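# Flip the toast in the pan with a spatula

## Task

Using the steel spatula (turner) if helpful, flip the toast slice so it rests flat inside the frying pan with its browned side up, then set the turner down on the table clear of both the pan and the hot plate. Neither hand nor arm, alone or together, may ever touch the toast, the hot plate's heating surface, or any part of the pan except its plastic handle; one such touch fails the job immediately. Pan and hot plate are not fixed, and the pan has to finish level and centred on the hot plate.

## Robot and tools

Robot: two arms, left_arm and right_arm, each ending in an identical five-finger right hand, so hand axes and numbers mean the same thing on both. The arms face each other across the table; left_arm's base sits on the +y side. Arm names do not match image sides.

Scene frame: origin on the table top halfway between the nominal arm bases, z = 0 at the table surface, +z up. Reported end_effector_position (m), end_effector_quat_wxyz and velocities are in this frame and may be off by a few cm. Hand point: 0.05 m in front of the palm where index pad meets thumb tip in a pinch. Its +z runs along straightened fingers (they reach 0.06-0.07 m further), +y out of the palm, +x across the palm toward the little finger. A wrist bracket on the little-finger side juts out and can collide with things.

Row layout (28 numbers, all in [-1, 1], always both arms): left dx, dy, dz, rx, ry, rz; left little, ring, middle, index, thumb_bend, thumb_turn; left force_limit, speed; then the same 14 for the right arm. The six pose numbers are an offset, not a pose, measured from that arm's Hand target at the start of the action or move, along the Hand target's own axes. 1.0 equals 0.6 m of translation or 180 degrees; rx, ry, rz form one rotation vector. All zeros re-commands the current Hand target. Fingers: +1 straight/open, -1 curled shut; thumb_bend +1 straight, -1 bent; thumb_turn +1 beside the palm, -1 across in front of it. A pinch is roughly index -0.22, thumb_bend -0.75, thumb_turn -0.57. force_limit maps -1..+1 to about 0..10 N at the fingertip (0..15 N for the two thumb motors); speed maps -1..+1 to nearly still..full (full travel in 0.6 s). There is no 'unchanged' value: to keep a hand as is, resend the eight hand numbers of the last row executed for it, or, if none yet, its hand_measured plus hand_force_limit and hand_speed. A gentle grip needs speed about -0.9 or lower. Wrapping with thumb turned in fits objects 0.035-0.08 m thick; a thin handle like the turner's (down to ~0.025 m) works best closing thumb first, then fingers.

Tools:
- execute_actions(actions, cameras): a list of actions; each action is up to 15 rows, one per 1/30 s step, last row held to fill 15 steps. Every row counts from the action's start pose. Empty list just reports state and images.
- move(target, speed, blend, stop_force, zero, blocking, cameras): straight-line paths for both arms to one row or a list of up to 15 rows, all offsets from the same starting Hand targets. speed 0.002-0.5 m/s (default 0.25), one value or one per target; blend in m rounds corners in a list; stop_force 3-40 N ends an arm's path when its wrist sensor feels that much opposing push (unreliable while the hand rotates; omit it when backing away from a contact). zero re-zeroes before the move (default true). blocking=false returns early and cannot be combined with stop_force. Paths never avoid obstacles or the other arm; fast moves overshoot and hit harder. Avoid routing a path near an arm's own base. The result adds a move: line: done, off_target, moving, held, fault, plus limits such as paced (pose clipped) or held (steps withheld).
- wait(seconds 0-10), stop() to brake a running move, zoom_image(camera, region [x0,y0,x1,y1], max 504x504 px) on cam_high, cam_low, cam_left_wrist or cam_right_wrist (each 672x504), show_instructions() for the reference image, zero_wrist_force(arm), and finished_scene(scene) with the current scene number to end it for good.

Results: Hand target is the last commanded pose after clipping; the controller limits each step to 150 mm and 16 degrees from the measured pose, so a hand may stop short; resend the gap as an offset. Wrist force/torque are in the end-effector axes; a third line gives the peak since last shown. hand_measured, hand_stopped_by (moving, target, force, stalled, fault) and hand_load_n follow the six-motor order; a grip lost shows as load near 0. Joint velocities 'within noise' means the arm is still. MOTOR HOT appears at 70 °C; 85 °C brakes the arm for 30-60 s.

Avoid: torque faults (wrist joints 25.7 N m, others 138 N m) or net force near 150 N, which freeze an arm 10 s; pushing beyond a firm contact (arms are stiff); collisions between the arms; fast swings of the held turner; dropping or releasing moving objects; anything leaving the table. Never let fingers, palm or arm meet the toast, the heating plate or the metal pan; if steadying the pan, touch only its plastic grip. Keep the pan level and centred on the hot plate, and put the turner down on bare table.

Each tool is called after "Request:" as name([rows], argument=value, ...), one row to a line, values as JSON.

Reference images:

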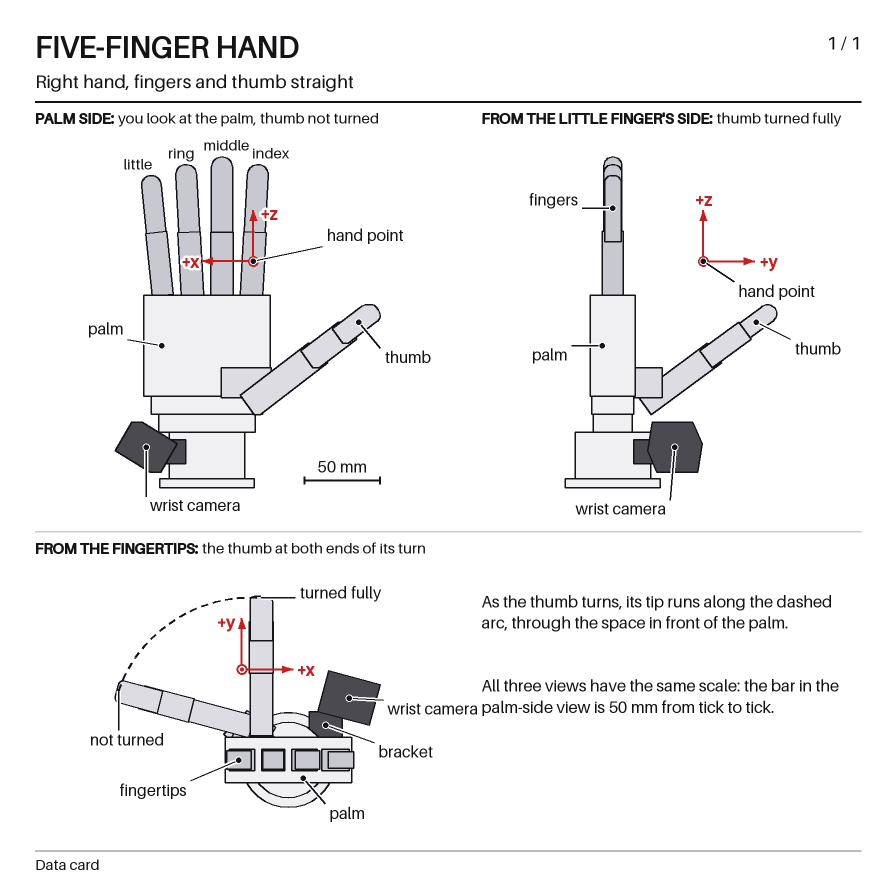

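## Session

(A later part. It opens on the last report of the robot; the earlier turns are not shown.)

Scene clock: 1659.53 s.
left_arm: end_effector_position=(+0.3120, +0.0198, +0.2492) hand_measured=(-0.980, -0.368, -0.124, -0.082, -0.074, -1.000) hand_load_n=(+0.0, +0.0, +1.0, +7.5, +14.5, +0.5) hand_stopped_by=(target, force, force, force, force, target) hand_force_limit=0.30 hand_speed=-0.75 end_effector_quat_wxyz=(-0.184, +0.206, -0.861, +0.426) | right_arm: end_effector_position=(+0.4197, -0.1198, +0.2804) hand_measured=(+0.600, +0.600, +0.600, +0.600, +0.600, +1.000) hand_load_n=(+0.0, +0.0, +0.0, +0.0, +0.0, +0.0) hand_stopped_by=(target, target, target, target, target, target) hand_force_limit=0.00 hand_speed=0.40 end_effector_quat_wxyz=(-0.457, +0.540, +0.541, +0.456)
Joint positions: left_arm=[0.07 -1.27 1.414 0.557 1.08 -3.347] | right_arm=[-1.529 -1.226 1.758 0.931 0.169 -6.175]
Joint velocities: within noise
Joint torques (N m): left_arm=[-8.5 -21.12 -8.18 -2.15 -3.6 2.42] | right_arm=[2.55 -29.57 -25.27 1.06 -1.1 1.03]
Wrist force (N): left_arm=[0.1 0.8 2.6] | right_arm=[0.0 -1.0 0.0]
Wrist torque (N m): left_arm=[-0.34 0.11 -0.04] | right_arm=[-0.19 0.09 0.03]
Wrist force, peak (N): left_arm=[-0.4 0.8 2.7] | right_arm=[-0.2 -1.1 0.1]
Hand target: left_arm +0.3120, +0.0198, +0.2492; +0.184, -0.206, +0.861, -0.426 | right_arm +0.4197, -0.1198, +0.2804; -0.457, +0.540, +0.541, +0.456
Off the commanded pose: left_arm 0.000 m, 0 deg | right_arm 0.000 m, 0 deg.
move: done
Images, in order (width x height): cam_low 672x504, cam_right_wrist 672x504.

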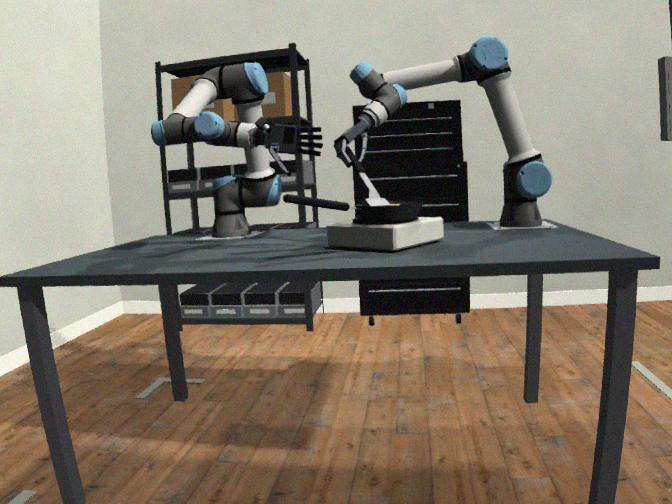

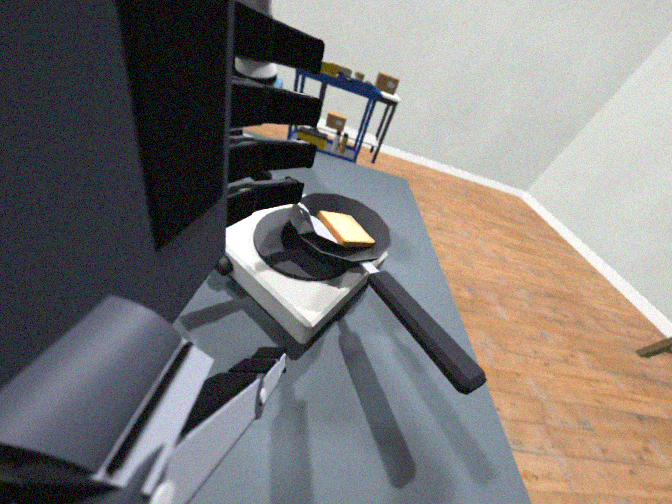

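Request:
move(target=[0.0113,0.0328,0.0227,0.0031,-0.0256,0.0361,-0.98,-0.98,-0.5,-0.085,-0.2,-1,0.3,-0.75, 0,0,0,0,0,0,0.6,0.6,0.6,0.6,0.6,1,0,0.4], speed=0.03, cameras=["cam_right_wrist","cam_high"])

Request:
zoom_image(camera="cam_right_wrist", region=[270, 180, 400, 280])

Request:
zoom_image(camera="cam_high", region=[240, 190, 320, 250])

Scene clock: 1666.53 s.
left_arm: end_effector_position=(+0.3091, +0.0182, +0.2246) hand_measured=(-0.980, -0.368, -0.124, -0.082, -0.074, -1.000) hand_load_n=(+0.0, +0.0, +1.0, +7.0, +14.5, +0.5) hand_stopped_by=(target, force, force, force, force, target) hand_force_limit=0.30 hand_speed=-0.75 end_effector_quat_wxyz=(-0.243, +0.173, -0.862, +0.411) | right_arm: end_effector_position=(+0.4197, -0.1198, +0.2804) hand_measured=(+0.600, +0.600, +0.600, +0.600, +0.600, +1.000) hand_load_n=(+0.0, -0.5, +0.0, +0.0, +0.0, +0.0) hand_stopped_by=(target, target, target, target, target, target) hand_force_limit=0.00 hand_speed=0.40 end_effector_quat_wxyz=(-0.457, +0.540, +0.541, +0.456)
Joint positions: left_arm=[0.014 -1.236 1.466 0.498 0.957 -3.279] | right_arm=[-1.529 -1.226 1.758 0.931 0.169 -6.175]
Joint velocities: within noise
Joint torques (N m): left_arm=[-7.62 -24.62 -8.92 -2.14 -3.85 2.81] | right_arm=[2.82 -30.18 -25.33 1.08 -1.06 1.33]
Wrist force (N): left_arm=[-0.2 0.4 2.6] | right_arm=[0.0 -1.0 0.3]
Wrist torque (N m): left_arm=[-0.41 0.20 -0.16] | right_arm=[-0.21 0.08 0.03]
Wrist force, peak (N): left_arm=[0.0 0.8 2.8] | right_arm=[-0.1 -1.2 0.1]
Hand target: left_arm +0.3091, +0.0182, +0.2245; +0.243, -0.172, +0.862, -0.411 | right_arm +0.4197, -0.1198, +0.2804; -0.457, +0.540, +0.541, +0.456
Off the commanded pose: left_arm 0.000 m, 0 deg | right_arm 0.000 m, 0 deg.
move: done
Images, in order (width x height): cam_high 672x504, cam_right_wrist 672x504.

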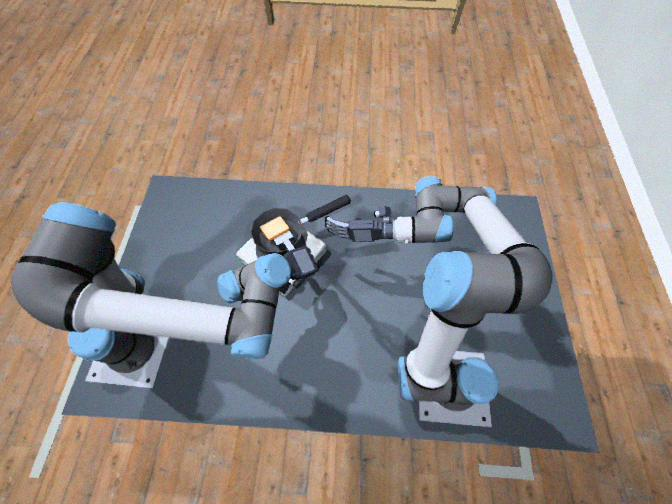

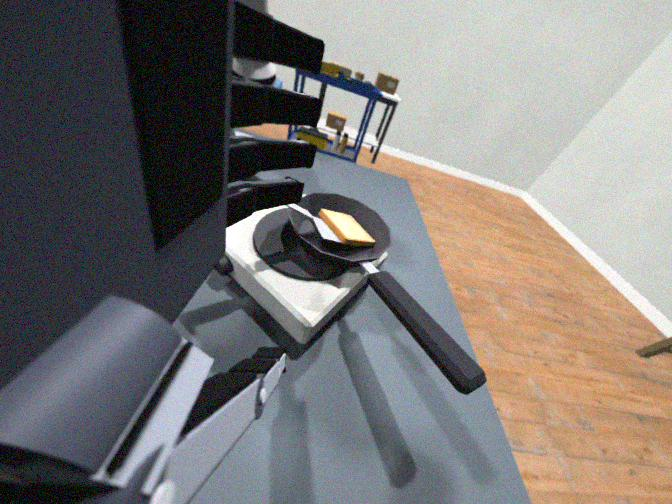

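Scaled by 3.877.

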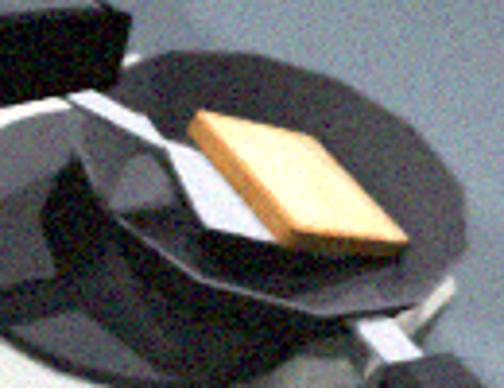

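Scaled by 6.300.

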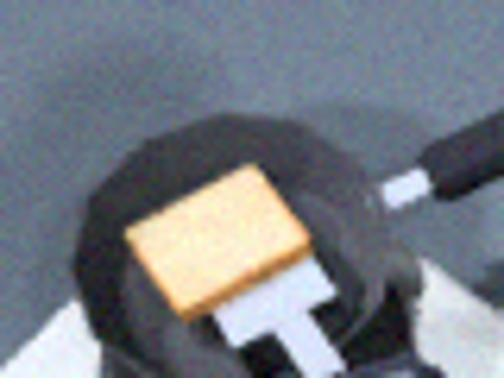

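Request:
move(target=[0.0088,0.0251,0.0173,0.0023,-0.0192,0.0271,-0.98,-0.98,-0.5,-0.085,-0.2,-1,0.3,-0.75, 0,0,0,0,0,0,0.6,0.6,0.6,0.6,0.6,1,0,0.4], speed=0.03, cameras=["cam_right_wrist","cam_high"])

Request:
zoom_image(camera="cam_right_wrist", region=[270, 180, 400, 280])

Request:
zoom_image(camera="cam_high", region=[240, 190, 320, 250])

Scene clock: 1673.63 s.
left_arm: end_effector_position=(+0.3091, +0.0182, +0.2055) hand_measured=(-0.980, -0.368, -0.124, -0.082, -0.074, -1.000) hand_load_n=(+0.0, +0.0, +0.5, +7.0, +15.0, +1.0) hand_stopped_by=(target, force, force, force, force, target) hand_force_limit=0.30 hand_speed=-0.75 end_effector_quat_wxyz=(-0.287, +0.147, -0.859, +0.398) | right_arm: end_effector_position=(+0.4197, -0.1198, +0.2804) hand_measured=(+0.600, +0.600, +0.600, +0.600, +0.600, +1.000) hand_load_n=(+0.0, +0.0, +0.0, +0.0, +0.5, +0.0) hand_stopped_by=(target, target, target, target, target, target) hand_force_limit=0.00 hand_speed=0.40 end_effector_quat_wxyz=(-0.457, +0.540, +0.541, +0.456)
Joint positions: left_arm=[-0.02 -1.204 1.504 0.445 0.871 -3.222] | right_arm=[-1.529 -1.226 1.758 0.931 0.169 -6.175]
Joint velocities: within noise
Joint torques (N m): left_arm=[-8.31 -25.25 -8.51 -1.71 -3.73 2.82] | right_arm=[3.28 -30.37 -25.66 1.11 -1.06 1.51]
Wrist force (N): left_arm=[0.0 0.5 2.4] | right_arm=[-0.1 -0.7 0.2]
Wrist torque (N m): left_arm=[-0.40 0.21 -0.23] | right_arm=[-0.17 0.09 0.03]
Wrist force, peak (N): left_arm=[-0.4 0.6 2.8] | right_arm=[-0.1 -1.1 -0.1]
Hand target: left_arm +0.3091, +0.0182, +0.2055; +0.287, -0.147, +0.859, -0.398 | right_arm +0.4197, -0.1198, +0.2804; -0.457, +0.540, +0.541, +0.456
Off the commanded pose: left_arm 0.000 m, 0 deg | right_arm 0.000 m, 0 deg.
move: done
Images, in order (width x height): cam_high 672x504, cam_right_wrist 672x504.

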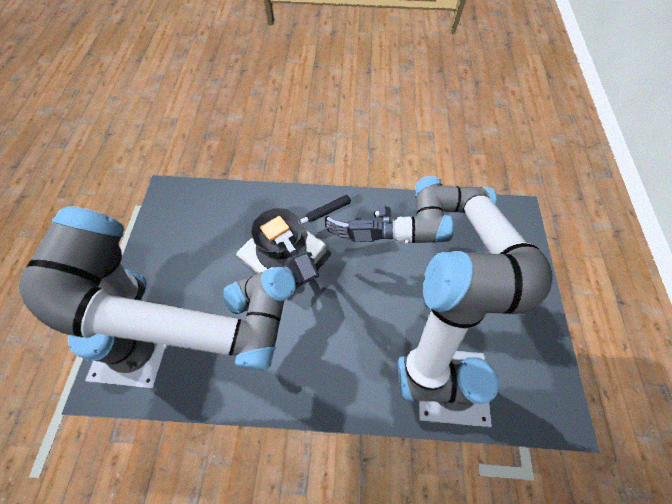

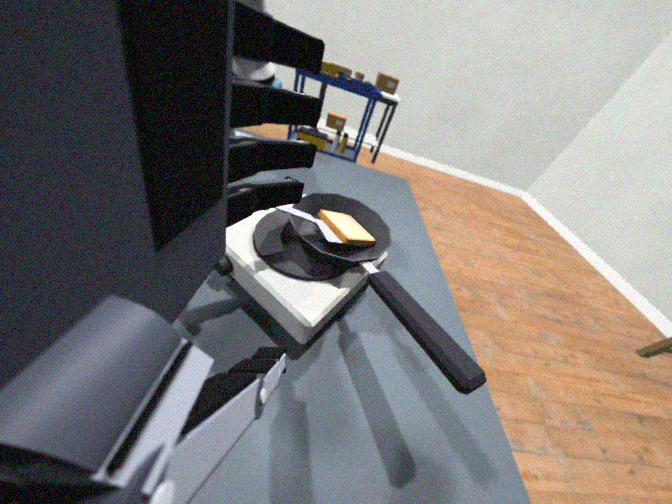

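Scaled by 3.877.

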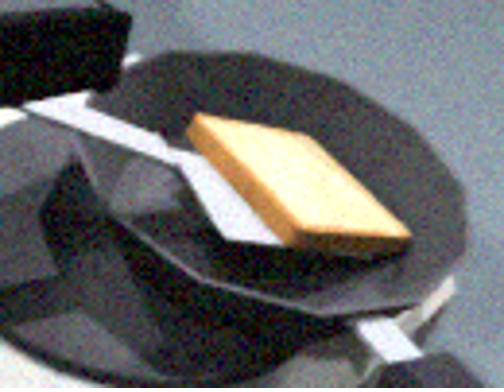

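Scaled by 6.300.

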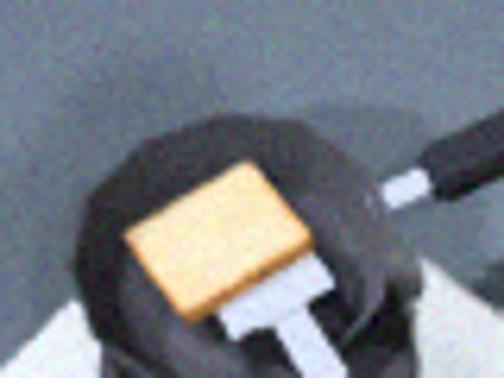

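Request:
move(target=[0.0772,-0.0158,-0.018,0.0054,-0.0449,0.0632,-0.98,-0.98,-0.5,-0.085,-0.2,-1,0.3,-0.75, 0,0,0,0,0,0,0.6,0.6,0.6,0.6,0.6,1,0,0.4], speed=0.04)

Request:
zoom_image(camera="cam_right_wrist", region=[270, 180, 400, 280])

Request:
zoom_image(camera="cam_high", region=[240, 190, 320, 250])

Request:
zoom_image(camera="cam_low", region=[340, 140, 440, 240])

Scene clock: 1684.33 s.
left_arm: end_effector_position=(+0.2661, -0.0037, +0.2009) hand_measured=(-0.980, -0.368, -0.124, -0.082, -0.074, -1.000) hand_load_n=(+0.0, +0.0, +0.0, +7.0, +15.5, +0.5) hand_stopped_by=(target, force, force, force, force, target) hand_force_limit=0.30 hand_speed=-0.75 end_effector_quat_wxyz=(-0.386, +0.087, -0.844, +0.363) | right_arm: end_effector_position=(+0.4197, -0.1198, +0.2804) hand_measured=(+0.600, +0.600, +0.600, +0.600, +0.600, +1.000) hand_load_n=(+0.0, +0.0, -0.5, +0.0, +0.0, +0.0) hand_stopped_by=(target, target, target, target, target, target) hand_force_limit=0.00 hand_speed=0.40 end_effector_quat_wxyz=(-0.457, +0.540, +0.541, +0.456)
Joint positions: left_arm=[-0.167 -1.092 1.457 0.479 0.626 -3.168] | right_arm=[-1.529 -1.226 1.758 0.931 0.169 -6.175]
Joint velocities: within noise
Joint torques (N m): left_arm=[-7.62 -26.87 -33.03 3.85 -4.6 2.48] | right_arm=[5.14 -31.12 -25.05 1.14 -0.88 1.75]
Wrist force (N): left_arm=[-0.4 0.3 1.8] | right_arm=[-0.1 -0.9 0.1]
Wrist torque (N m): left_arm=[-0.39 0.39 -0.35] | right_arm=[-0.18 0.10 0.03]
Wrist force, peak (N): left_arm=[-0.2 0.4 2.8] | right_arm=[-0.1 -1.2 -0.2]
Hand target: left_arm +0.2661, -0.0037, +0.2009; +0.386, -0.086, +0.844, -0.363 | right_arm +0.4197, -0.1198, +0.2804; -0.457, +0.540, +0.541, +0.456
Off the commanded pose: left_arm 0.000 m, 0 deg | right_arm 0.000 m, 0 deg.
move: done

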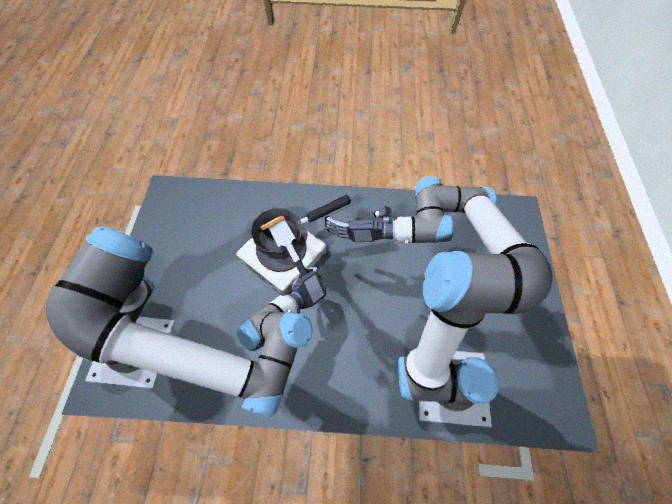

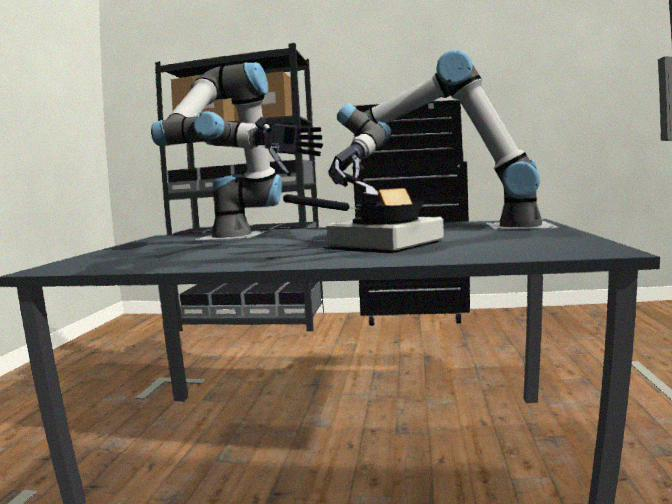

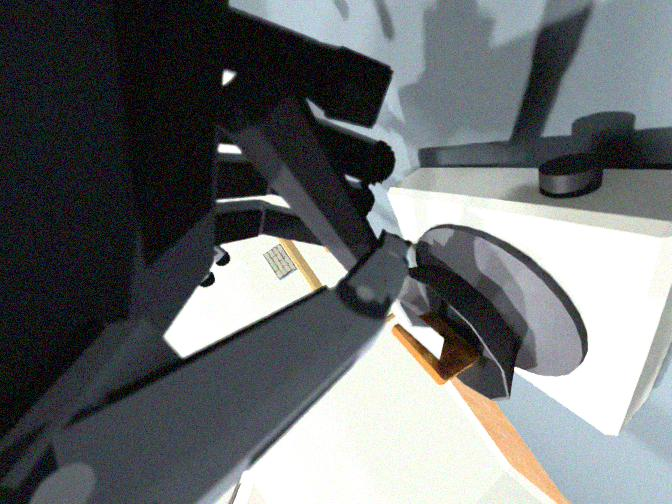

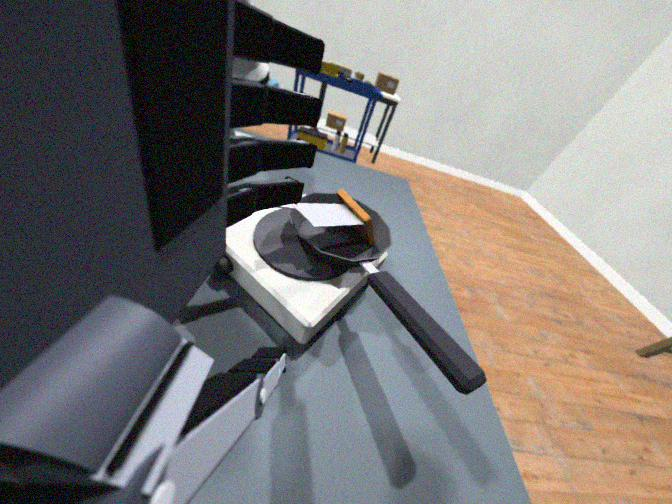

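Scaled by 3.877.

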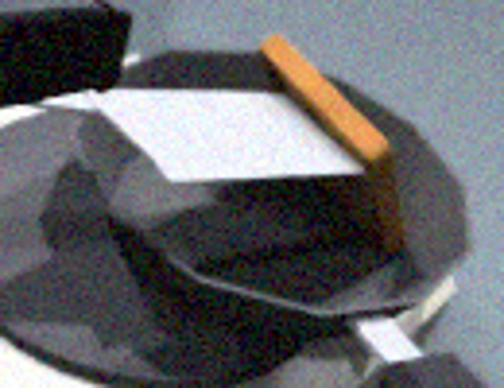

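Scaled by 6.300.

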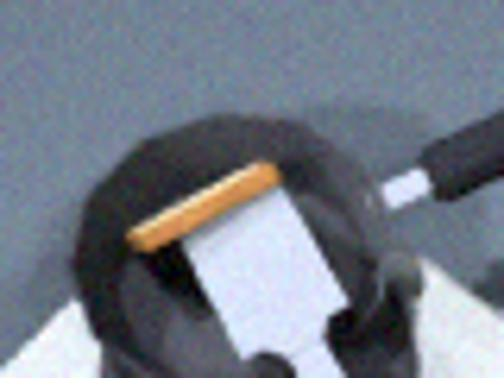

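Scaled by 5.040.

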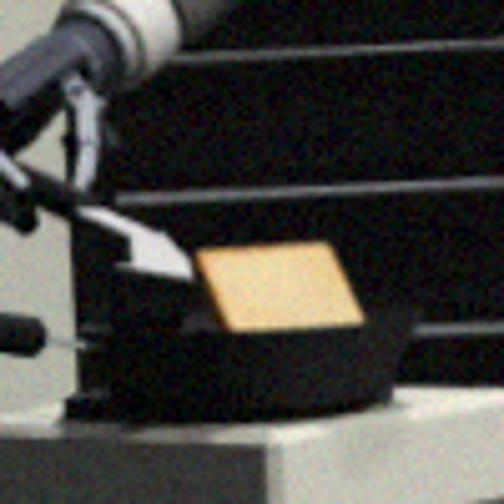

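Request:
move(target=[-0.0161,0.0089,0.0078,0,0,0,-0.98,-0.98,-0.5,-0.085,-0.2,-1,0.3,-0.75, 0,0,0,0,0,0,0.6,0.6,0.6,0.6,0.6,1,0,0.4], speed=0.03, cameras=["cam_high","cam_low","cam_right_wrist"])

Request:
zoom_image(camera="cam_right_wrist", region=[270, 180, 400, 280])

Request:
zoom_image(camera="cam_low", region=[340, 140, 440, 240])

Scene clock: 1695.30 s.
left_arm: end_effector_position=(+0.2767, +0.0017, +0.2009) hand_measured=(-0.980, -0.368, -0.124, -0.082, -0.074, -1.000) hand_load_n=(+0.5, +0.0, +0.5, +7.0, +15.5, +0.5) hand_stopped_by=(target, force, force, force, force, target) hand_force_limit=0.30 hand_speed=-0.75 end_effector_quat_wxyz=(-0.386, +0.086, -0.844, +0.363) | right_arm: end_effector_position=(+0.4197, -0.1198, +0.2804) hand_measured=(+0.600, +0.600, +0.600, +0.600, +0.600, +1.000) hand_load_n=(+0.0, +0.0, +0.0, -0.5, +0.0, +0.0) hand_stopped_by=(target, target, target, target, target, target) hand_force_limit=0.00 hand_speed=0.40 end_effector_quat_wxyz=(-0.457, +0.540, +0.541, +0.456)
Joint positions: left_arm=[-0.148 -1.106 1.475 0.456 0.639 -3.144] | right_arm=[-1.529 -1.226 1.758 0.931 0.169 -6.175]
Joint velocities: within noise
Joint torques (N m): left_arm=[9.98 -41.8 -6.36 -1.25 1.37 2.63] | right_arm=[4.8 -31.55 -25.02 1.11 -0.86 1.83]
Wrist force (N): left_arm=[0.0 0.6 1.8] | right_arm=[0.0 -0.5 0.1]
Wrist torque (N m): left_arm=[-0.37 0.30 -0.31] | right_arm=[-0.13 0.09 0.04]
Wrist force, peak (N): left_arm=[-0.3 0.8 2.2] | right_arm=[0.1 -1.1 0.2]
Hand target: left_arm +0.2768, +0.0017, +0.2009; +0.386, -0.086, +0.844, -0.363 | right_arm +0.4197, -0.1198, +0.2804; -0.457, +0.540, +0.541, +0.456
Off the commanded pose: left_arm 0.000 m, 0 deg | right_arm 0.000 m, 0 deg.
move: done
Images, in order (width x height): cam_high 672x504, cam_low 672x504, cam_right_wrist 672x504.

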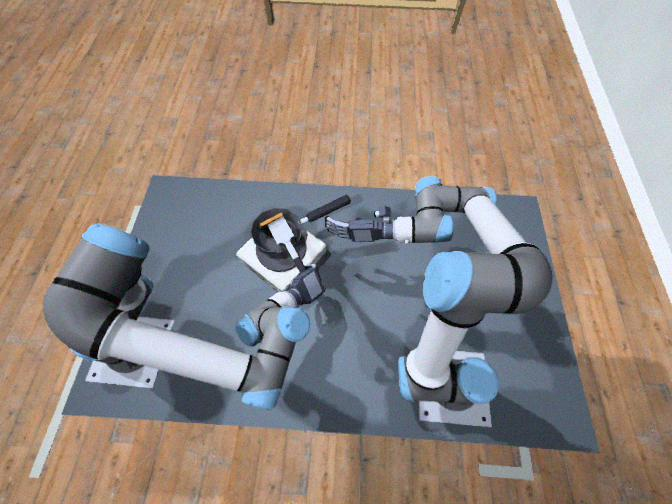

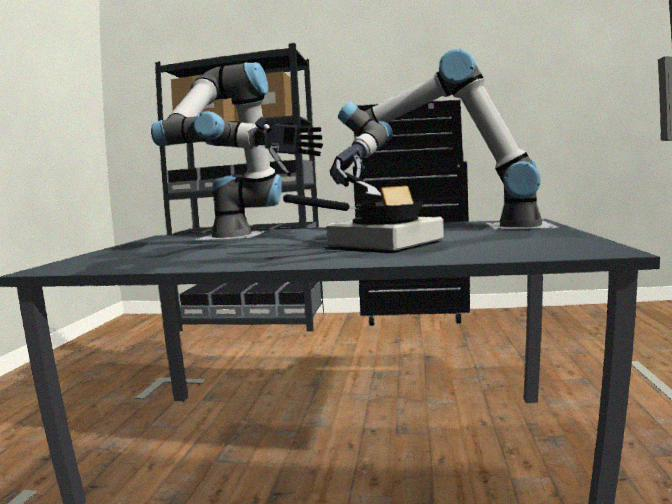

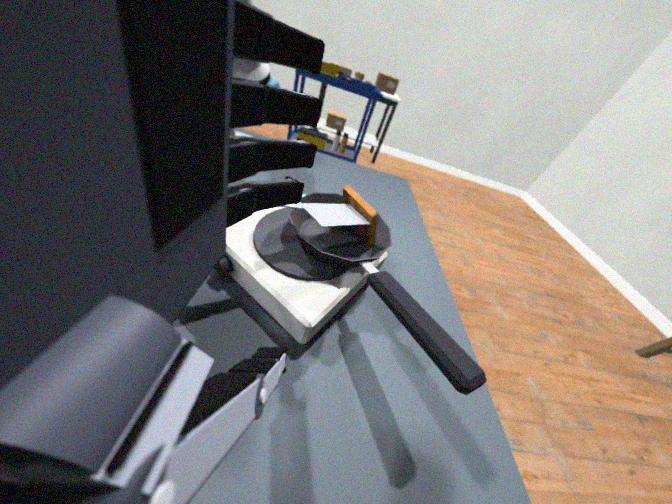

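Scaled by 3.877.

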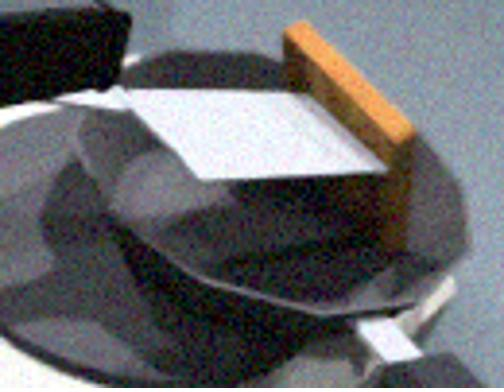

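Scaled by 5.040.

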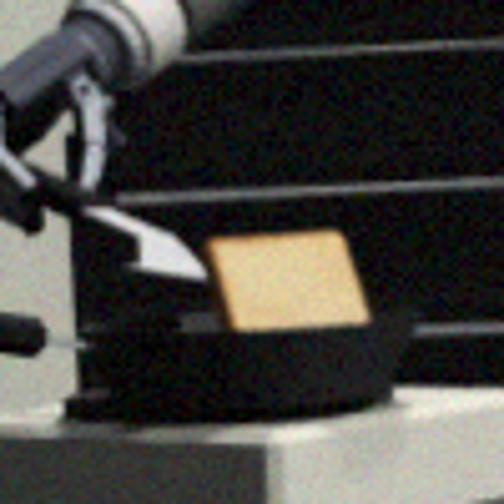

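Request:
move(target=[-0.0161,0.0089,0.0078,0,0,0,-0.98,-0.98,-0.5,-0.085,-0.2,-1,0.3,-0.75, 0,0,0,0,0,0,0.6,0.6,0.6,0.6,0.6,1,0,0.4], speed=0.025, cameras=["cam_high","cam_low","cam_right_wrist"])

Request:
zoom_image(camera="cam_right_wrist", region=[270, 180, 400, 280])

Request:
zoom_image(camera="cam_low", region=[340, 140, 440, 240])

Scene clock: 1699.43 s.
left_arm: end_effector_position=(+0.2874, +0.0071, +0.2009) hand_measured=(-0.980, -0.368, -0.124, -0.082, -0.074, -1.000) hand_load_n=(+0.0, +0.0, +0.5, +7.0, +15.5, +0.0) hand_stopped_by=(target, force, force, force, force, target) hand_force_limit=0.30 hand_speed=-0.75 end_effector_quat_wxyz=(-0.386, +0.086, -0.844, +0.363) | right_arm: end_effector_position=(+0.4197, -0.1198, +0.2804) hand_measured=(+0.600, +0.600, +0.600, +0.600, +0.600, +1.000) hand_load_n=(+0.0, +0.0, +0.0, +0.0, +0.0, +0.0) hand_stopped_by=(target, target, target, target, target, target) hand_force_limit=0.00 hand_speed=0.40 end_effector_quat_wxyz=(-0.457, +0.540, +0.541, +0.456)
Joint positions: left_arm=[-0.128 -1.12 1.493 0.434 0.653 -3.12] | right_arm=[-1.529 -1.226 1.758 0.931 0.169 -6.175]
Joint velocities: within noise
Joint torques (N m): left_arm=[9.49 -42.32 -9.3 -1.09 1.36 2.42] | right_arm=[5.83 -31.27 -25.1 1.15 -0.9 1.79]
Wrist force (N): left_arm=[-0.1 0.3 2.1] | right_arm=[0.2 -0.9 0.1]
Wrist torque (N m): left_arm=[-0.41 0.29 -0.33] | right_arm=[-0.19 0.06 0.04]
Wrist force, peak (N): left_arm=[-0.4 0.4 2.3] | right_arm=[0.2 -1.2 0.1]
Hand target: left_arm +0.2875, +0.0071, +0.2009; +0.386, -0.086, +0.844, -0.363 | right_arm +0.4197, -0.1198, +0.2804; -0.457, +0.540, +0.541, +0.456
Off the commanded pose: left_arm 0.000 m, 0 deg | right_arm 0.000 m, 0 deg.
move: done
Images, in order (width x height): cam_high 672x504, cam_low 672x504, cam_right_wrist 672x504.

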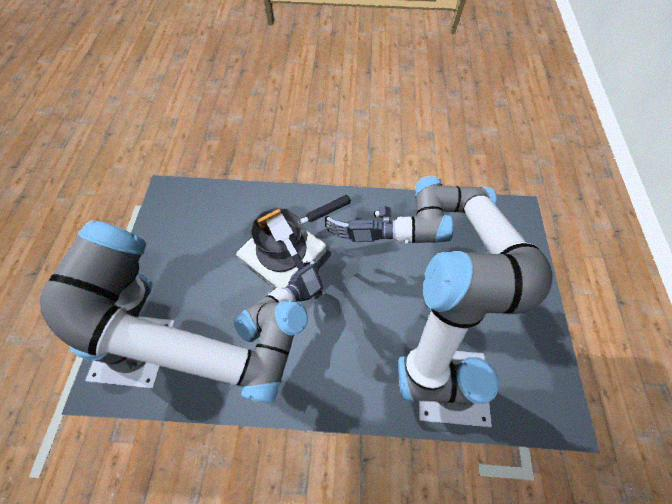

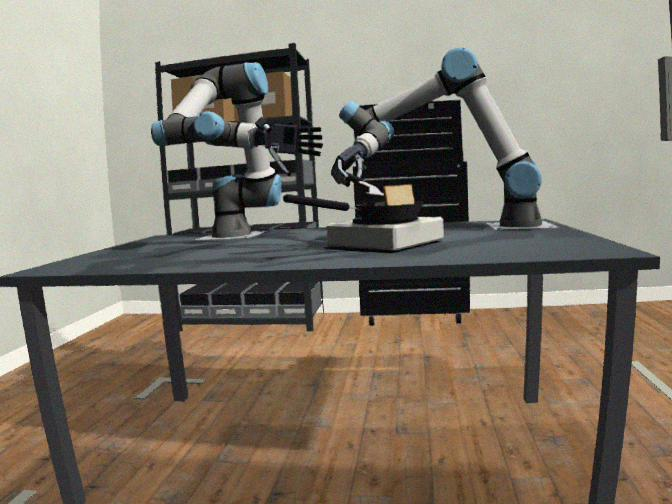

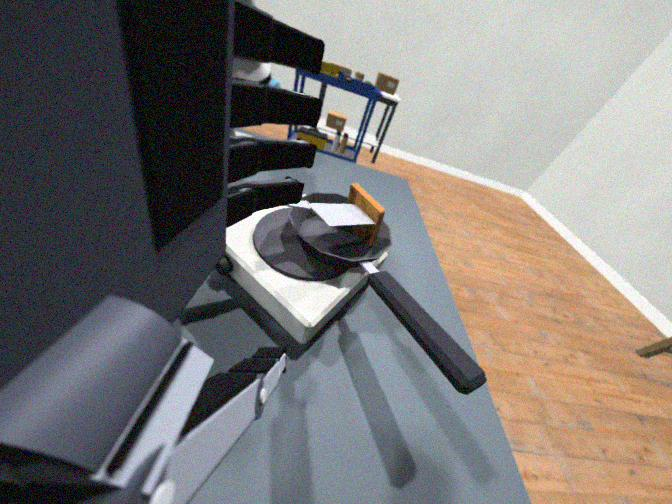

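Scaled by 3.877.

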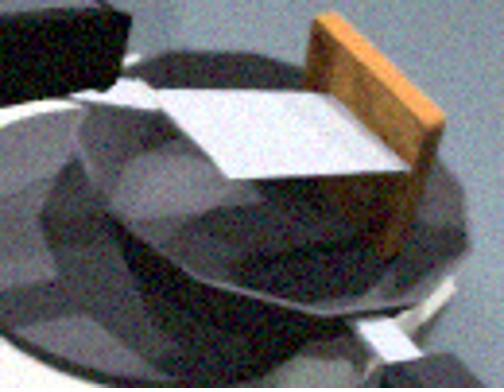

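Scaled by 5.040.

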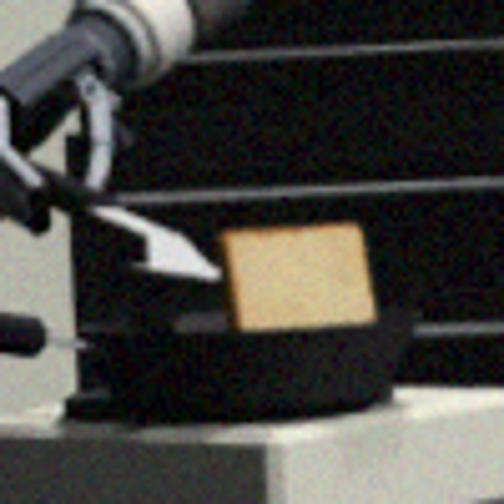

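Request:
move(target=[-0.0134,0.0074,0.0065,0,0,0,-0.98,-0.98,-0.5,-0.085,-0.2,-1,0.3,-0.75, 0,0,0,0,0,0,0.6,0.6,0.6,0.6,0.6,1,0,0.4], speed=0.02, cameras=["cam_high","cam_low","cam_right_wrist"])

Request:
zoom_image(camera="cam_right_wrist", region=[270, 180, 400, 280])

Request:
zoom_image(camera="cam_low", region=[340, 140, 440, 240])

Scene clock: 1704.37 s.
left_arm: end_effector_position=(+0.2963, +0.0116, +0.2009) hand_measured=(-0.980, -0.368, -0.124, -0.082, -0.074, -1.000) hand_load_n=(+0.5, +0.0, +0.5, +7.0, +15.5, +0.5) hand_stopped_by=(target, force, force, force, force, target) hand_force_limit=0.30 hand_speed=-0.75 end_effector_quat_wxyz=(-0.386, +0.086, -0.844, +0.363) | right_arm: end_effector_position=(+0.4197, -0.1198, +0.2804) hand_measured=(+0.600, +0.600, +0.600, +0.600, +0.600, +1.000) hand_load_n=(+0.0, +0.0, +0.0, -0.5, +0.0, +0.0) hand_stopped_by=(target, target, target, target, target, target) hand_force_limit=0.00 hand_speed=0.40 end_effector_quat_wxyz=(-0.457, +0.540, +0.541, +0.456)
Joint positions: left_arm=[-0.111 -1.131 1.506 0.415 0.664 -3.1] | right_arm=[-1.529 -1.226 1.758 0.931 0.169 -6.175]
Joint velocities: within noise
Joint torques (N m): left_arm=[9.69 -41.12 -5.98 -1.26 1.38 2.74] | right_arm=[5.38 -31.82 -25.16 1.13 -0.78 1.78]
Wrist force (N): left_arm=[-0.4 0.8 2.0] | right_arm=[-0.3 -0.9 0.1]
Wrist torque (N m): left_arm=[-0.35 0.35 -0.34] | right_arm=[-0.18 0.12 0.01]
Wrist force, peak (N): left_arm=[-0.1 0.5 2.2] | right_arm=[-0.2 -1.1 0.1]
Hand target: left_arm +0.2964, +0.0116, +0.2009; +0.386, -0.086, +0.844, -0.363 | right_arm +0.4197, -0.1198, +0.2804; -0.457, +0.540, +0.541, +0.456
Off the commanded pose: left_arm 0.000 m, 0 deg | right_arm 0.000 m, 0 deg.
move: done
Images, in order (width x height): cam_high 672x504, cam_low 672x504, cam_right_wrist 672x504.

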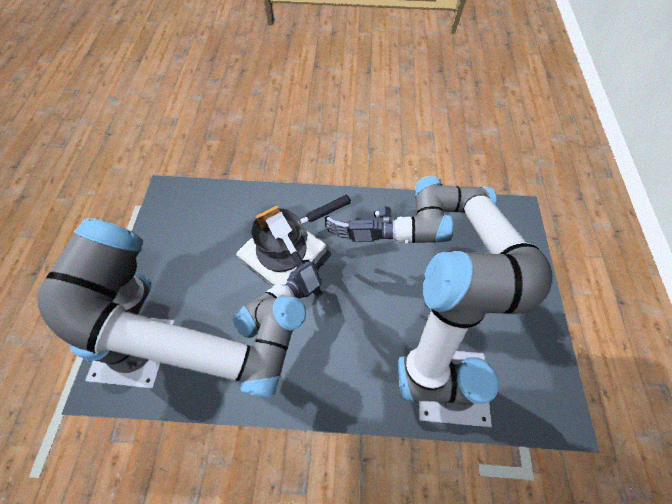

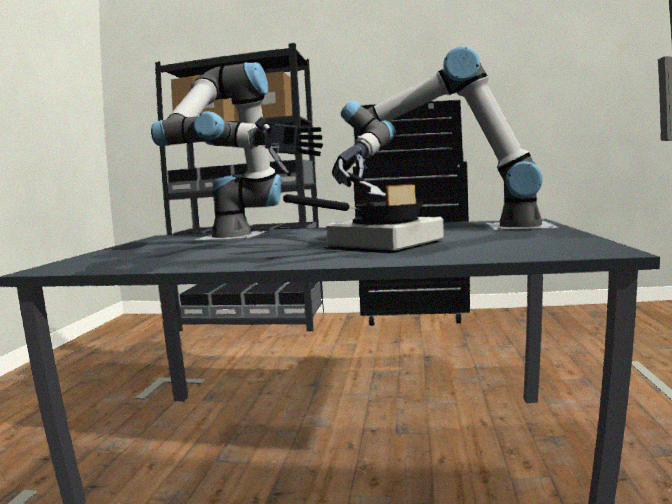

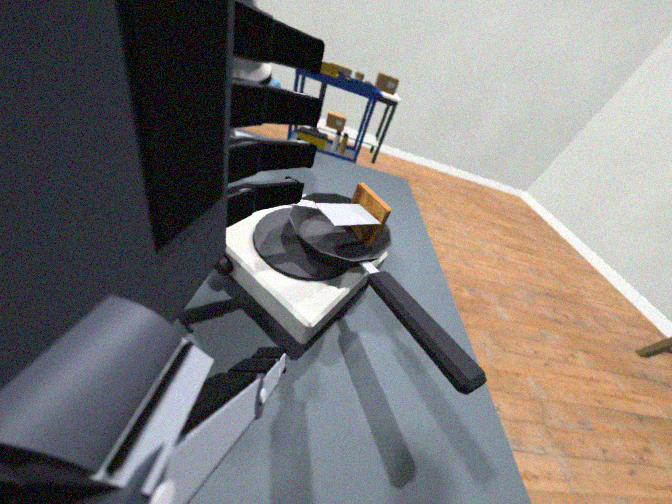

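Scaled by 3.877.

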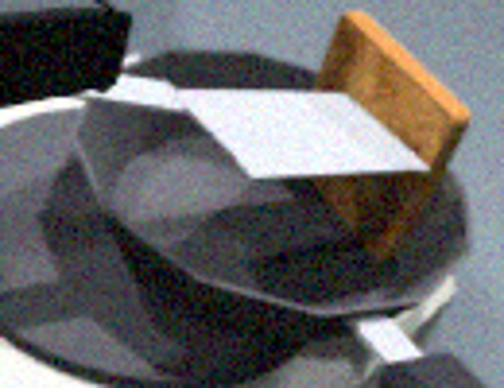

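Scaled by 5.040.

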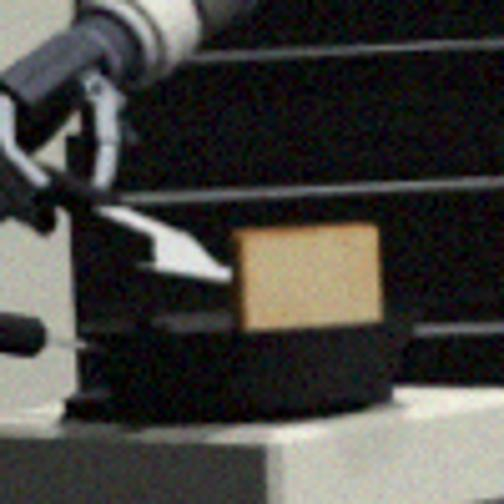

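Request:
move(target=[0.035,-0.02,-0.018,0,0,0,-0.98,-0.98,-0.5,-0.085,-0.2,-1,0.3,-0.75, 0,0,0,0,0,0,0.6,0.6,0.6,0.6,0.6,1,0,0.4], speed=0.05, cameras=["cam_high","cam_low","cam_right_wrist"])

Request:
zoom_image(camera="cam_right_wrist", region=[270, 180, 400, 280])

Request:
zoom_image(camera="cam_low", region=[340, 140, 440, 240])

Request:
zoom_image(camera="cam_high", region=[240, 190, 320, 250])

Scene clock: 1710.80 s.
left_arm: end_effector_position=(+0.2727, -0.0001, +0.2015) hand_measured=(-0.980, -0.368, -0.124, -0.082, -0.074, -1.000) hand_load_n=(+0.0, +0.0, +0.5, +7.0, +15.0, +0.5) hand_stopped_by=(target, force, force, force, force, target) hand_force_limit=0.30 hand_speed=-0.75 end_effector_quat_wxyz=(-0.386, +0.086, -0.844, +0.363) | right_arm: end_effector_position=(+0.4197, -0.1198, +0.2804) hand_measured=(+0.600, +0.600, +0.600, +0.600, +0.600, +1.000) hand_load_n=(+0.0, +0.0, +0.0, +0.0, +0.0, -0.5) hand_stopped_by=(target, target, target, target, target, target) hand_force_limit=0.00 hand_speed=0.40 end_effector_quat_wxyz=(-0.457, +0.540, +0.541, +0.456)
Joint positions: left_arm=[-0.155 -1.102 1.469 0.466 0.634 -3.153] | right_arm=[-1.529 -1.226 1.758 0.931 0.169 -6.175]
Joint velocities: within noise
Joint torques (N m): left_arm=[-6.83 -26.23 -31.04 3.81 -4.25 -2.8] | right_arm=[5.77 -32.02 -24.85 1.1 -0.66 1.8]
Wrist force (N): left_arm=[-0.1 0.2 2.0] | right_arm=[-0.2 -0.9 0.0]
Wrist torque (N m): left_arm=[-0.43 0.31 -0.32] | right_arm=[-0.17 0.12 0.02]
Wrist force, peak (N): left_arm=[-0.9 0.8 2.4] | right_arm=[-0.1 -1.2 0.1]
Hand target: left_arm +0.2726, -0.0001, +0.2015; +0.386, -0.086, +0.844, -0.363 | right_arm +0.4197, -0.1198, +0.2804; -0.457, +0.540, +0.541, +0.456
Off the commanded pose: left_arm 0.000 m, 0 deg | right_arm 0.000 m, 0 deg.
move: done
Images, in order (width x height): cam_high 672x504, cam_low 672x504, cam_right_wrist 672x504.

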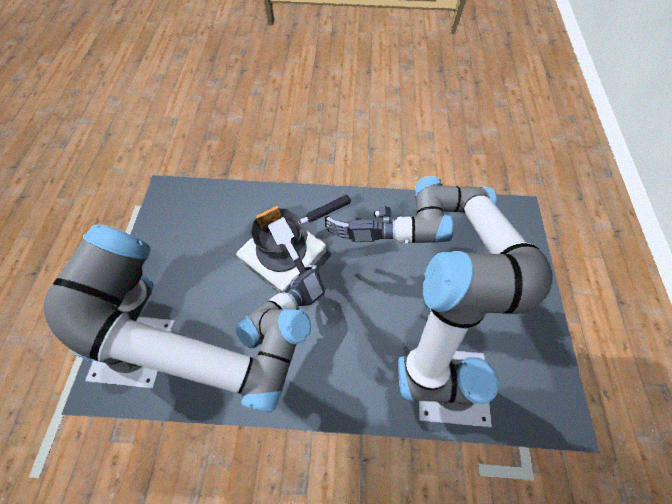

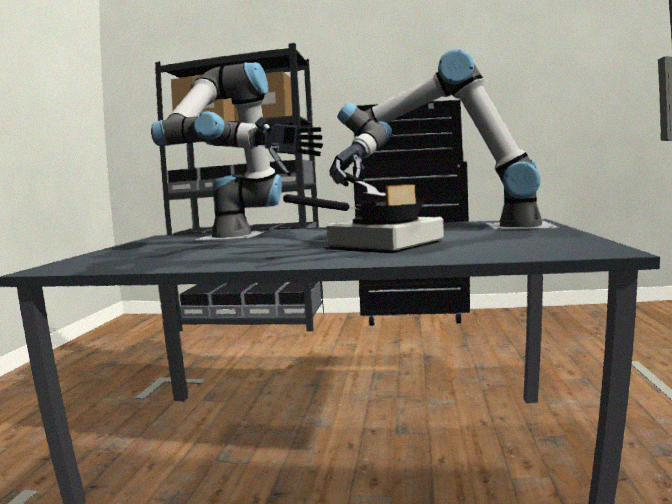

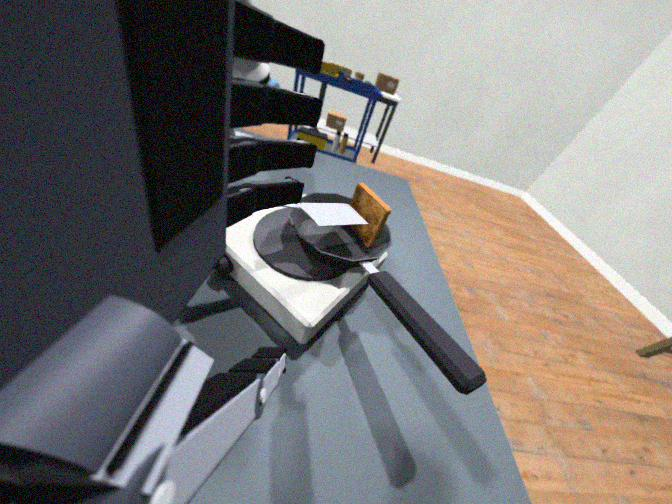

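Scaled by 3.877.

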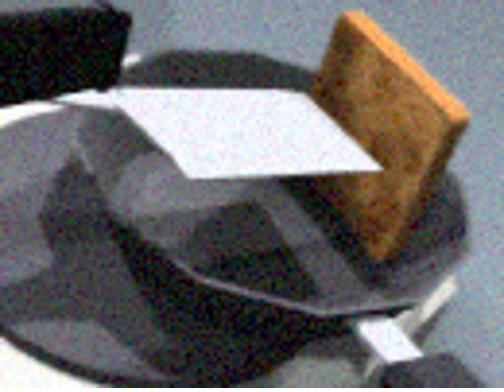

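Scaled by 5.040.

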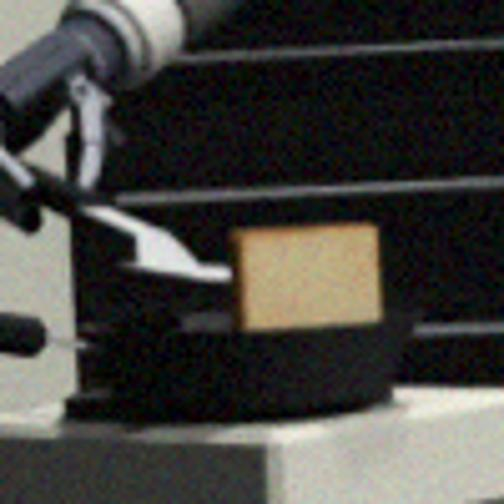

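Scaled by 6.300.

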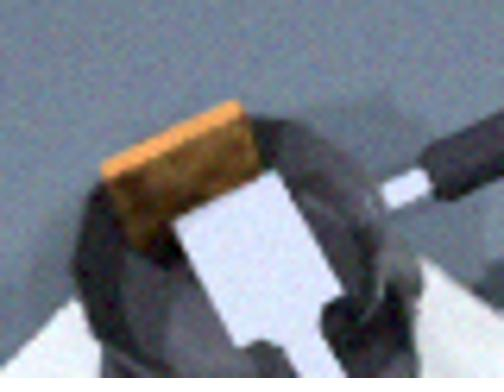

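Request:
move([
  [-0.0177,-0.0204,-0.0132,0,0,0,-0.98,-0.98,-0.5,-0.085,-0.2,-1,0.3,-0.75, 0,0,0,0,0,0,0.6,0.6,0.6,0.6,0.6,1,0,0.4],
  [-0.066,0.0064,0.0101,0,0,0,-0.98,-0.98,-0.5,-0.085,-0.2,-1,0.3,-0.75, 0,0,0,0,0,0,0.6,0.6,0.6,0.6,0.6,1,0,0.4],
], speed=0.03, cameras=["cam_high","cam_low","cam_right_wrist"])

Request:
zoom_image(camera="cam_right_wrist", region=[270, 180, 400, 280])

Request:
zoom_image(camera="cam_low", region=[340, 140, 440, 240])

Scene clock: 1724.43 s.
left_arm: end_effector_position=(+0.3046, +0.0162, +0.2195) hand_measured=(-0.980, -0.368, -0.124, -0.082, -0.074, -1.000) hand_load_n=(+0.0, +0.0, +0.0, +7.0, +15.0, +0.0) hand_stopped_by=(target, force, force, force, force, target) hand_force_limit=0.30 hand_speed=-0.75 end_effector_quat_wxyz=(-0.386, +0.086, -0.844, +0.363) | right_arm: end_effector_position=(+0.4197, -0.1198, +0.2804) hand_measured=(+0.600, +0.600, +0.600, +0.600, +0.600, +1.000) hand_load_n=(+0.0, +0.0, +0.0, +0.0, +0.0, +0.0) hand_stopped_by=(target, target, target, target, target, target) hand_force_limit=0.00 hand_speed=0.40 end_effector_quat_wxyz=(-0.457, +0.540, +0.541, +0.456)
Joint positions: left_arm=[-0.095 -1.158 1.492 0.442 0.676 -3.082] | right_arm=[-1.529 -1.226 1.758 0.931 0.169 -6.175]
Joint velocities: within noise
Joint torques (N m): left_arm=[10.5 -42.93 -7.14 -1.33 1.53 2.95] | right_arm=[6.58 -32.94 -24.76 1.13 -0.65 1.77]
Wrist force (N): left_arm=[0.1 0.6 2.0] | right_arm=[-0.2 -0.8 0.0]
Wrist torque (N m): left_arm=[-0.37 0.27 -0.32] | right_arm=[-0.16 0.12 0.01]
Wrist force, peak (N): left_arm=[-0.4 0.3 2.4] | right_arm=[0.0 -1.2 -0.2]
Hand target: left_arm +0.3047, +0.0162, +0.2195; +0.386, -0.086, +0.844, -0.363 | right_arm +0.4197, -0.1198, +0.2804; -0.457, +0.540, +0.541, +0.456
Off the commanded pose: left_arm 0.000 m, 0 deg | right_arm 0.000 m, 0 deg.
move: done
Images, in order (width x height): cam_high 672x504, cam_low 672x504, cam_right_wrist 672x504.

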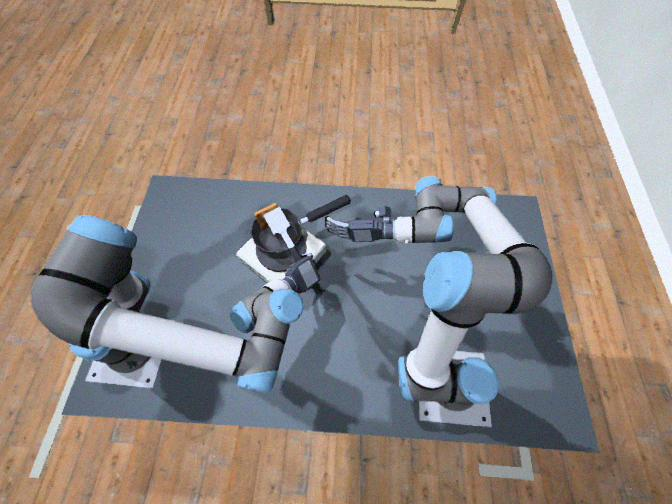

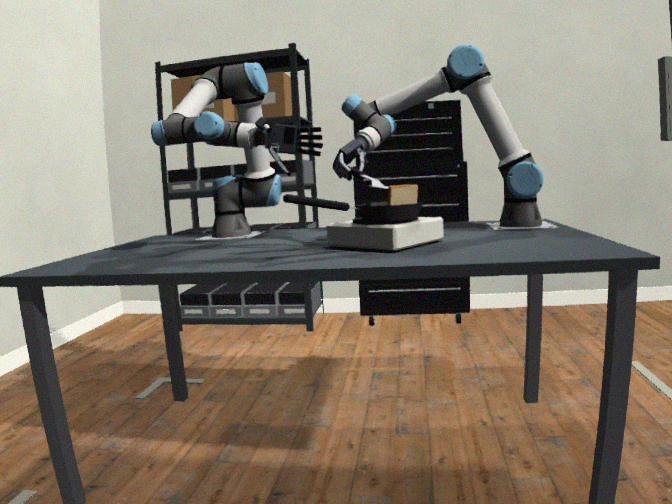

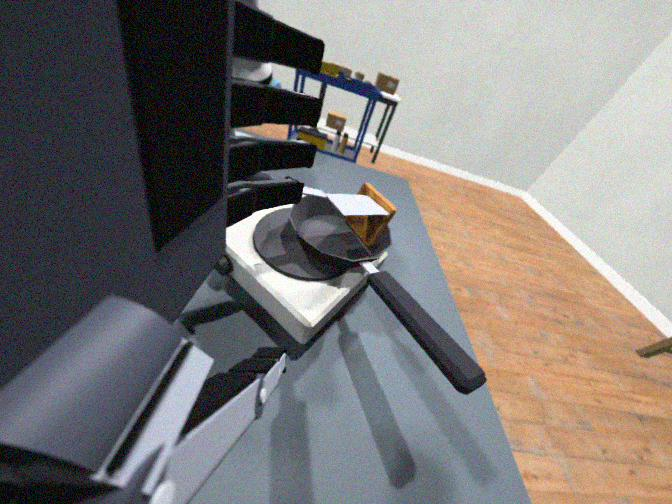

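Scaled by 3.877.

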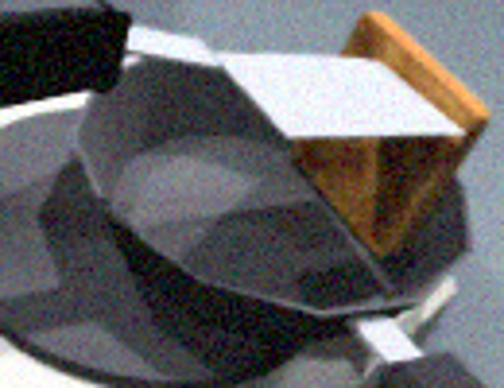

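Scaled by 5.040.

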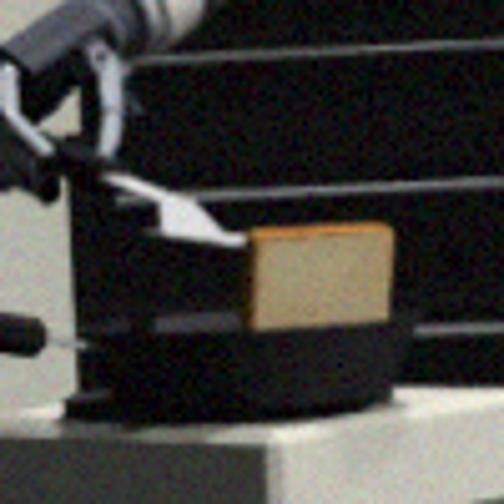

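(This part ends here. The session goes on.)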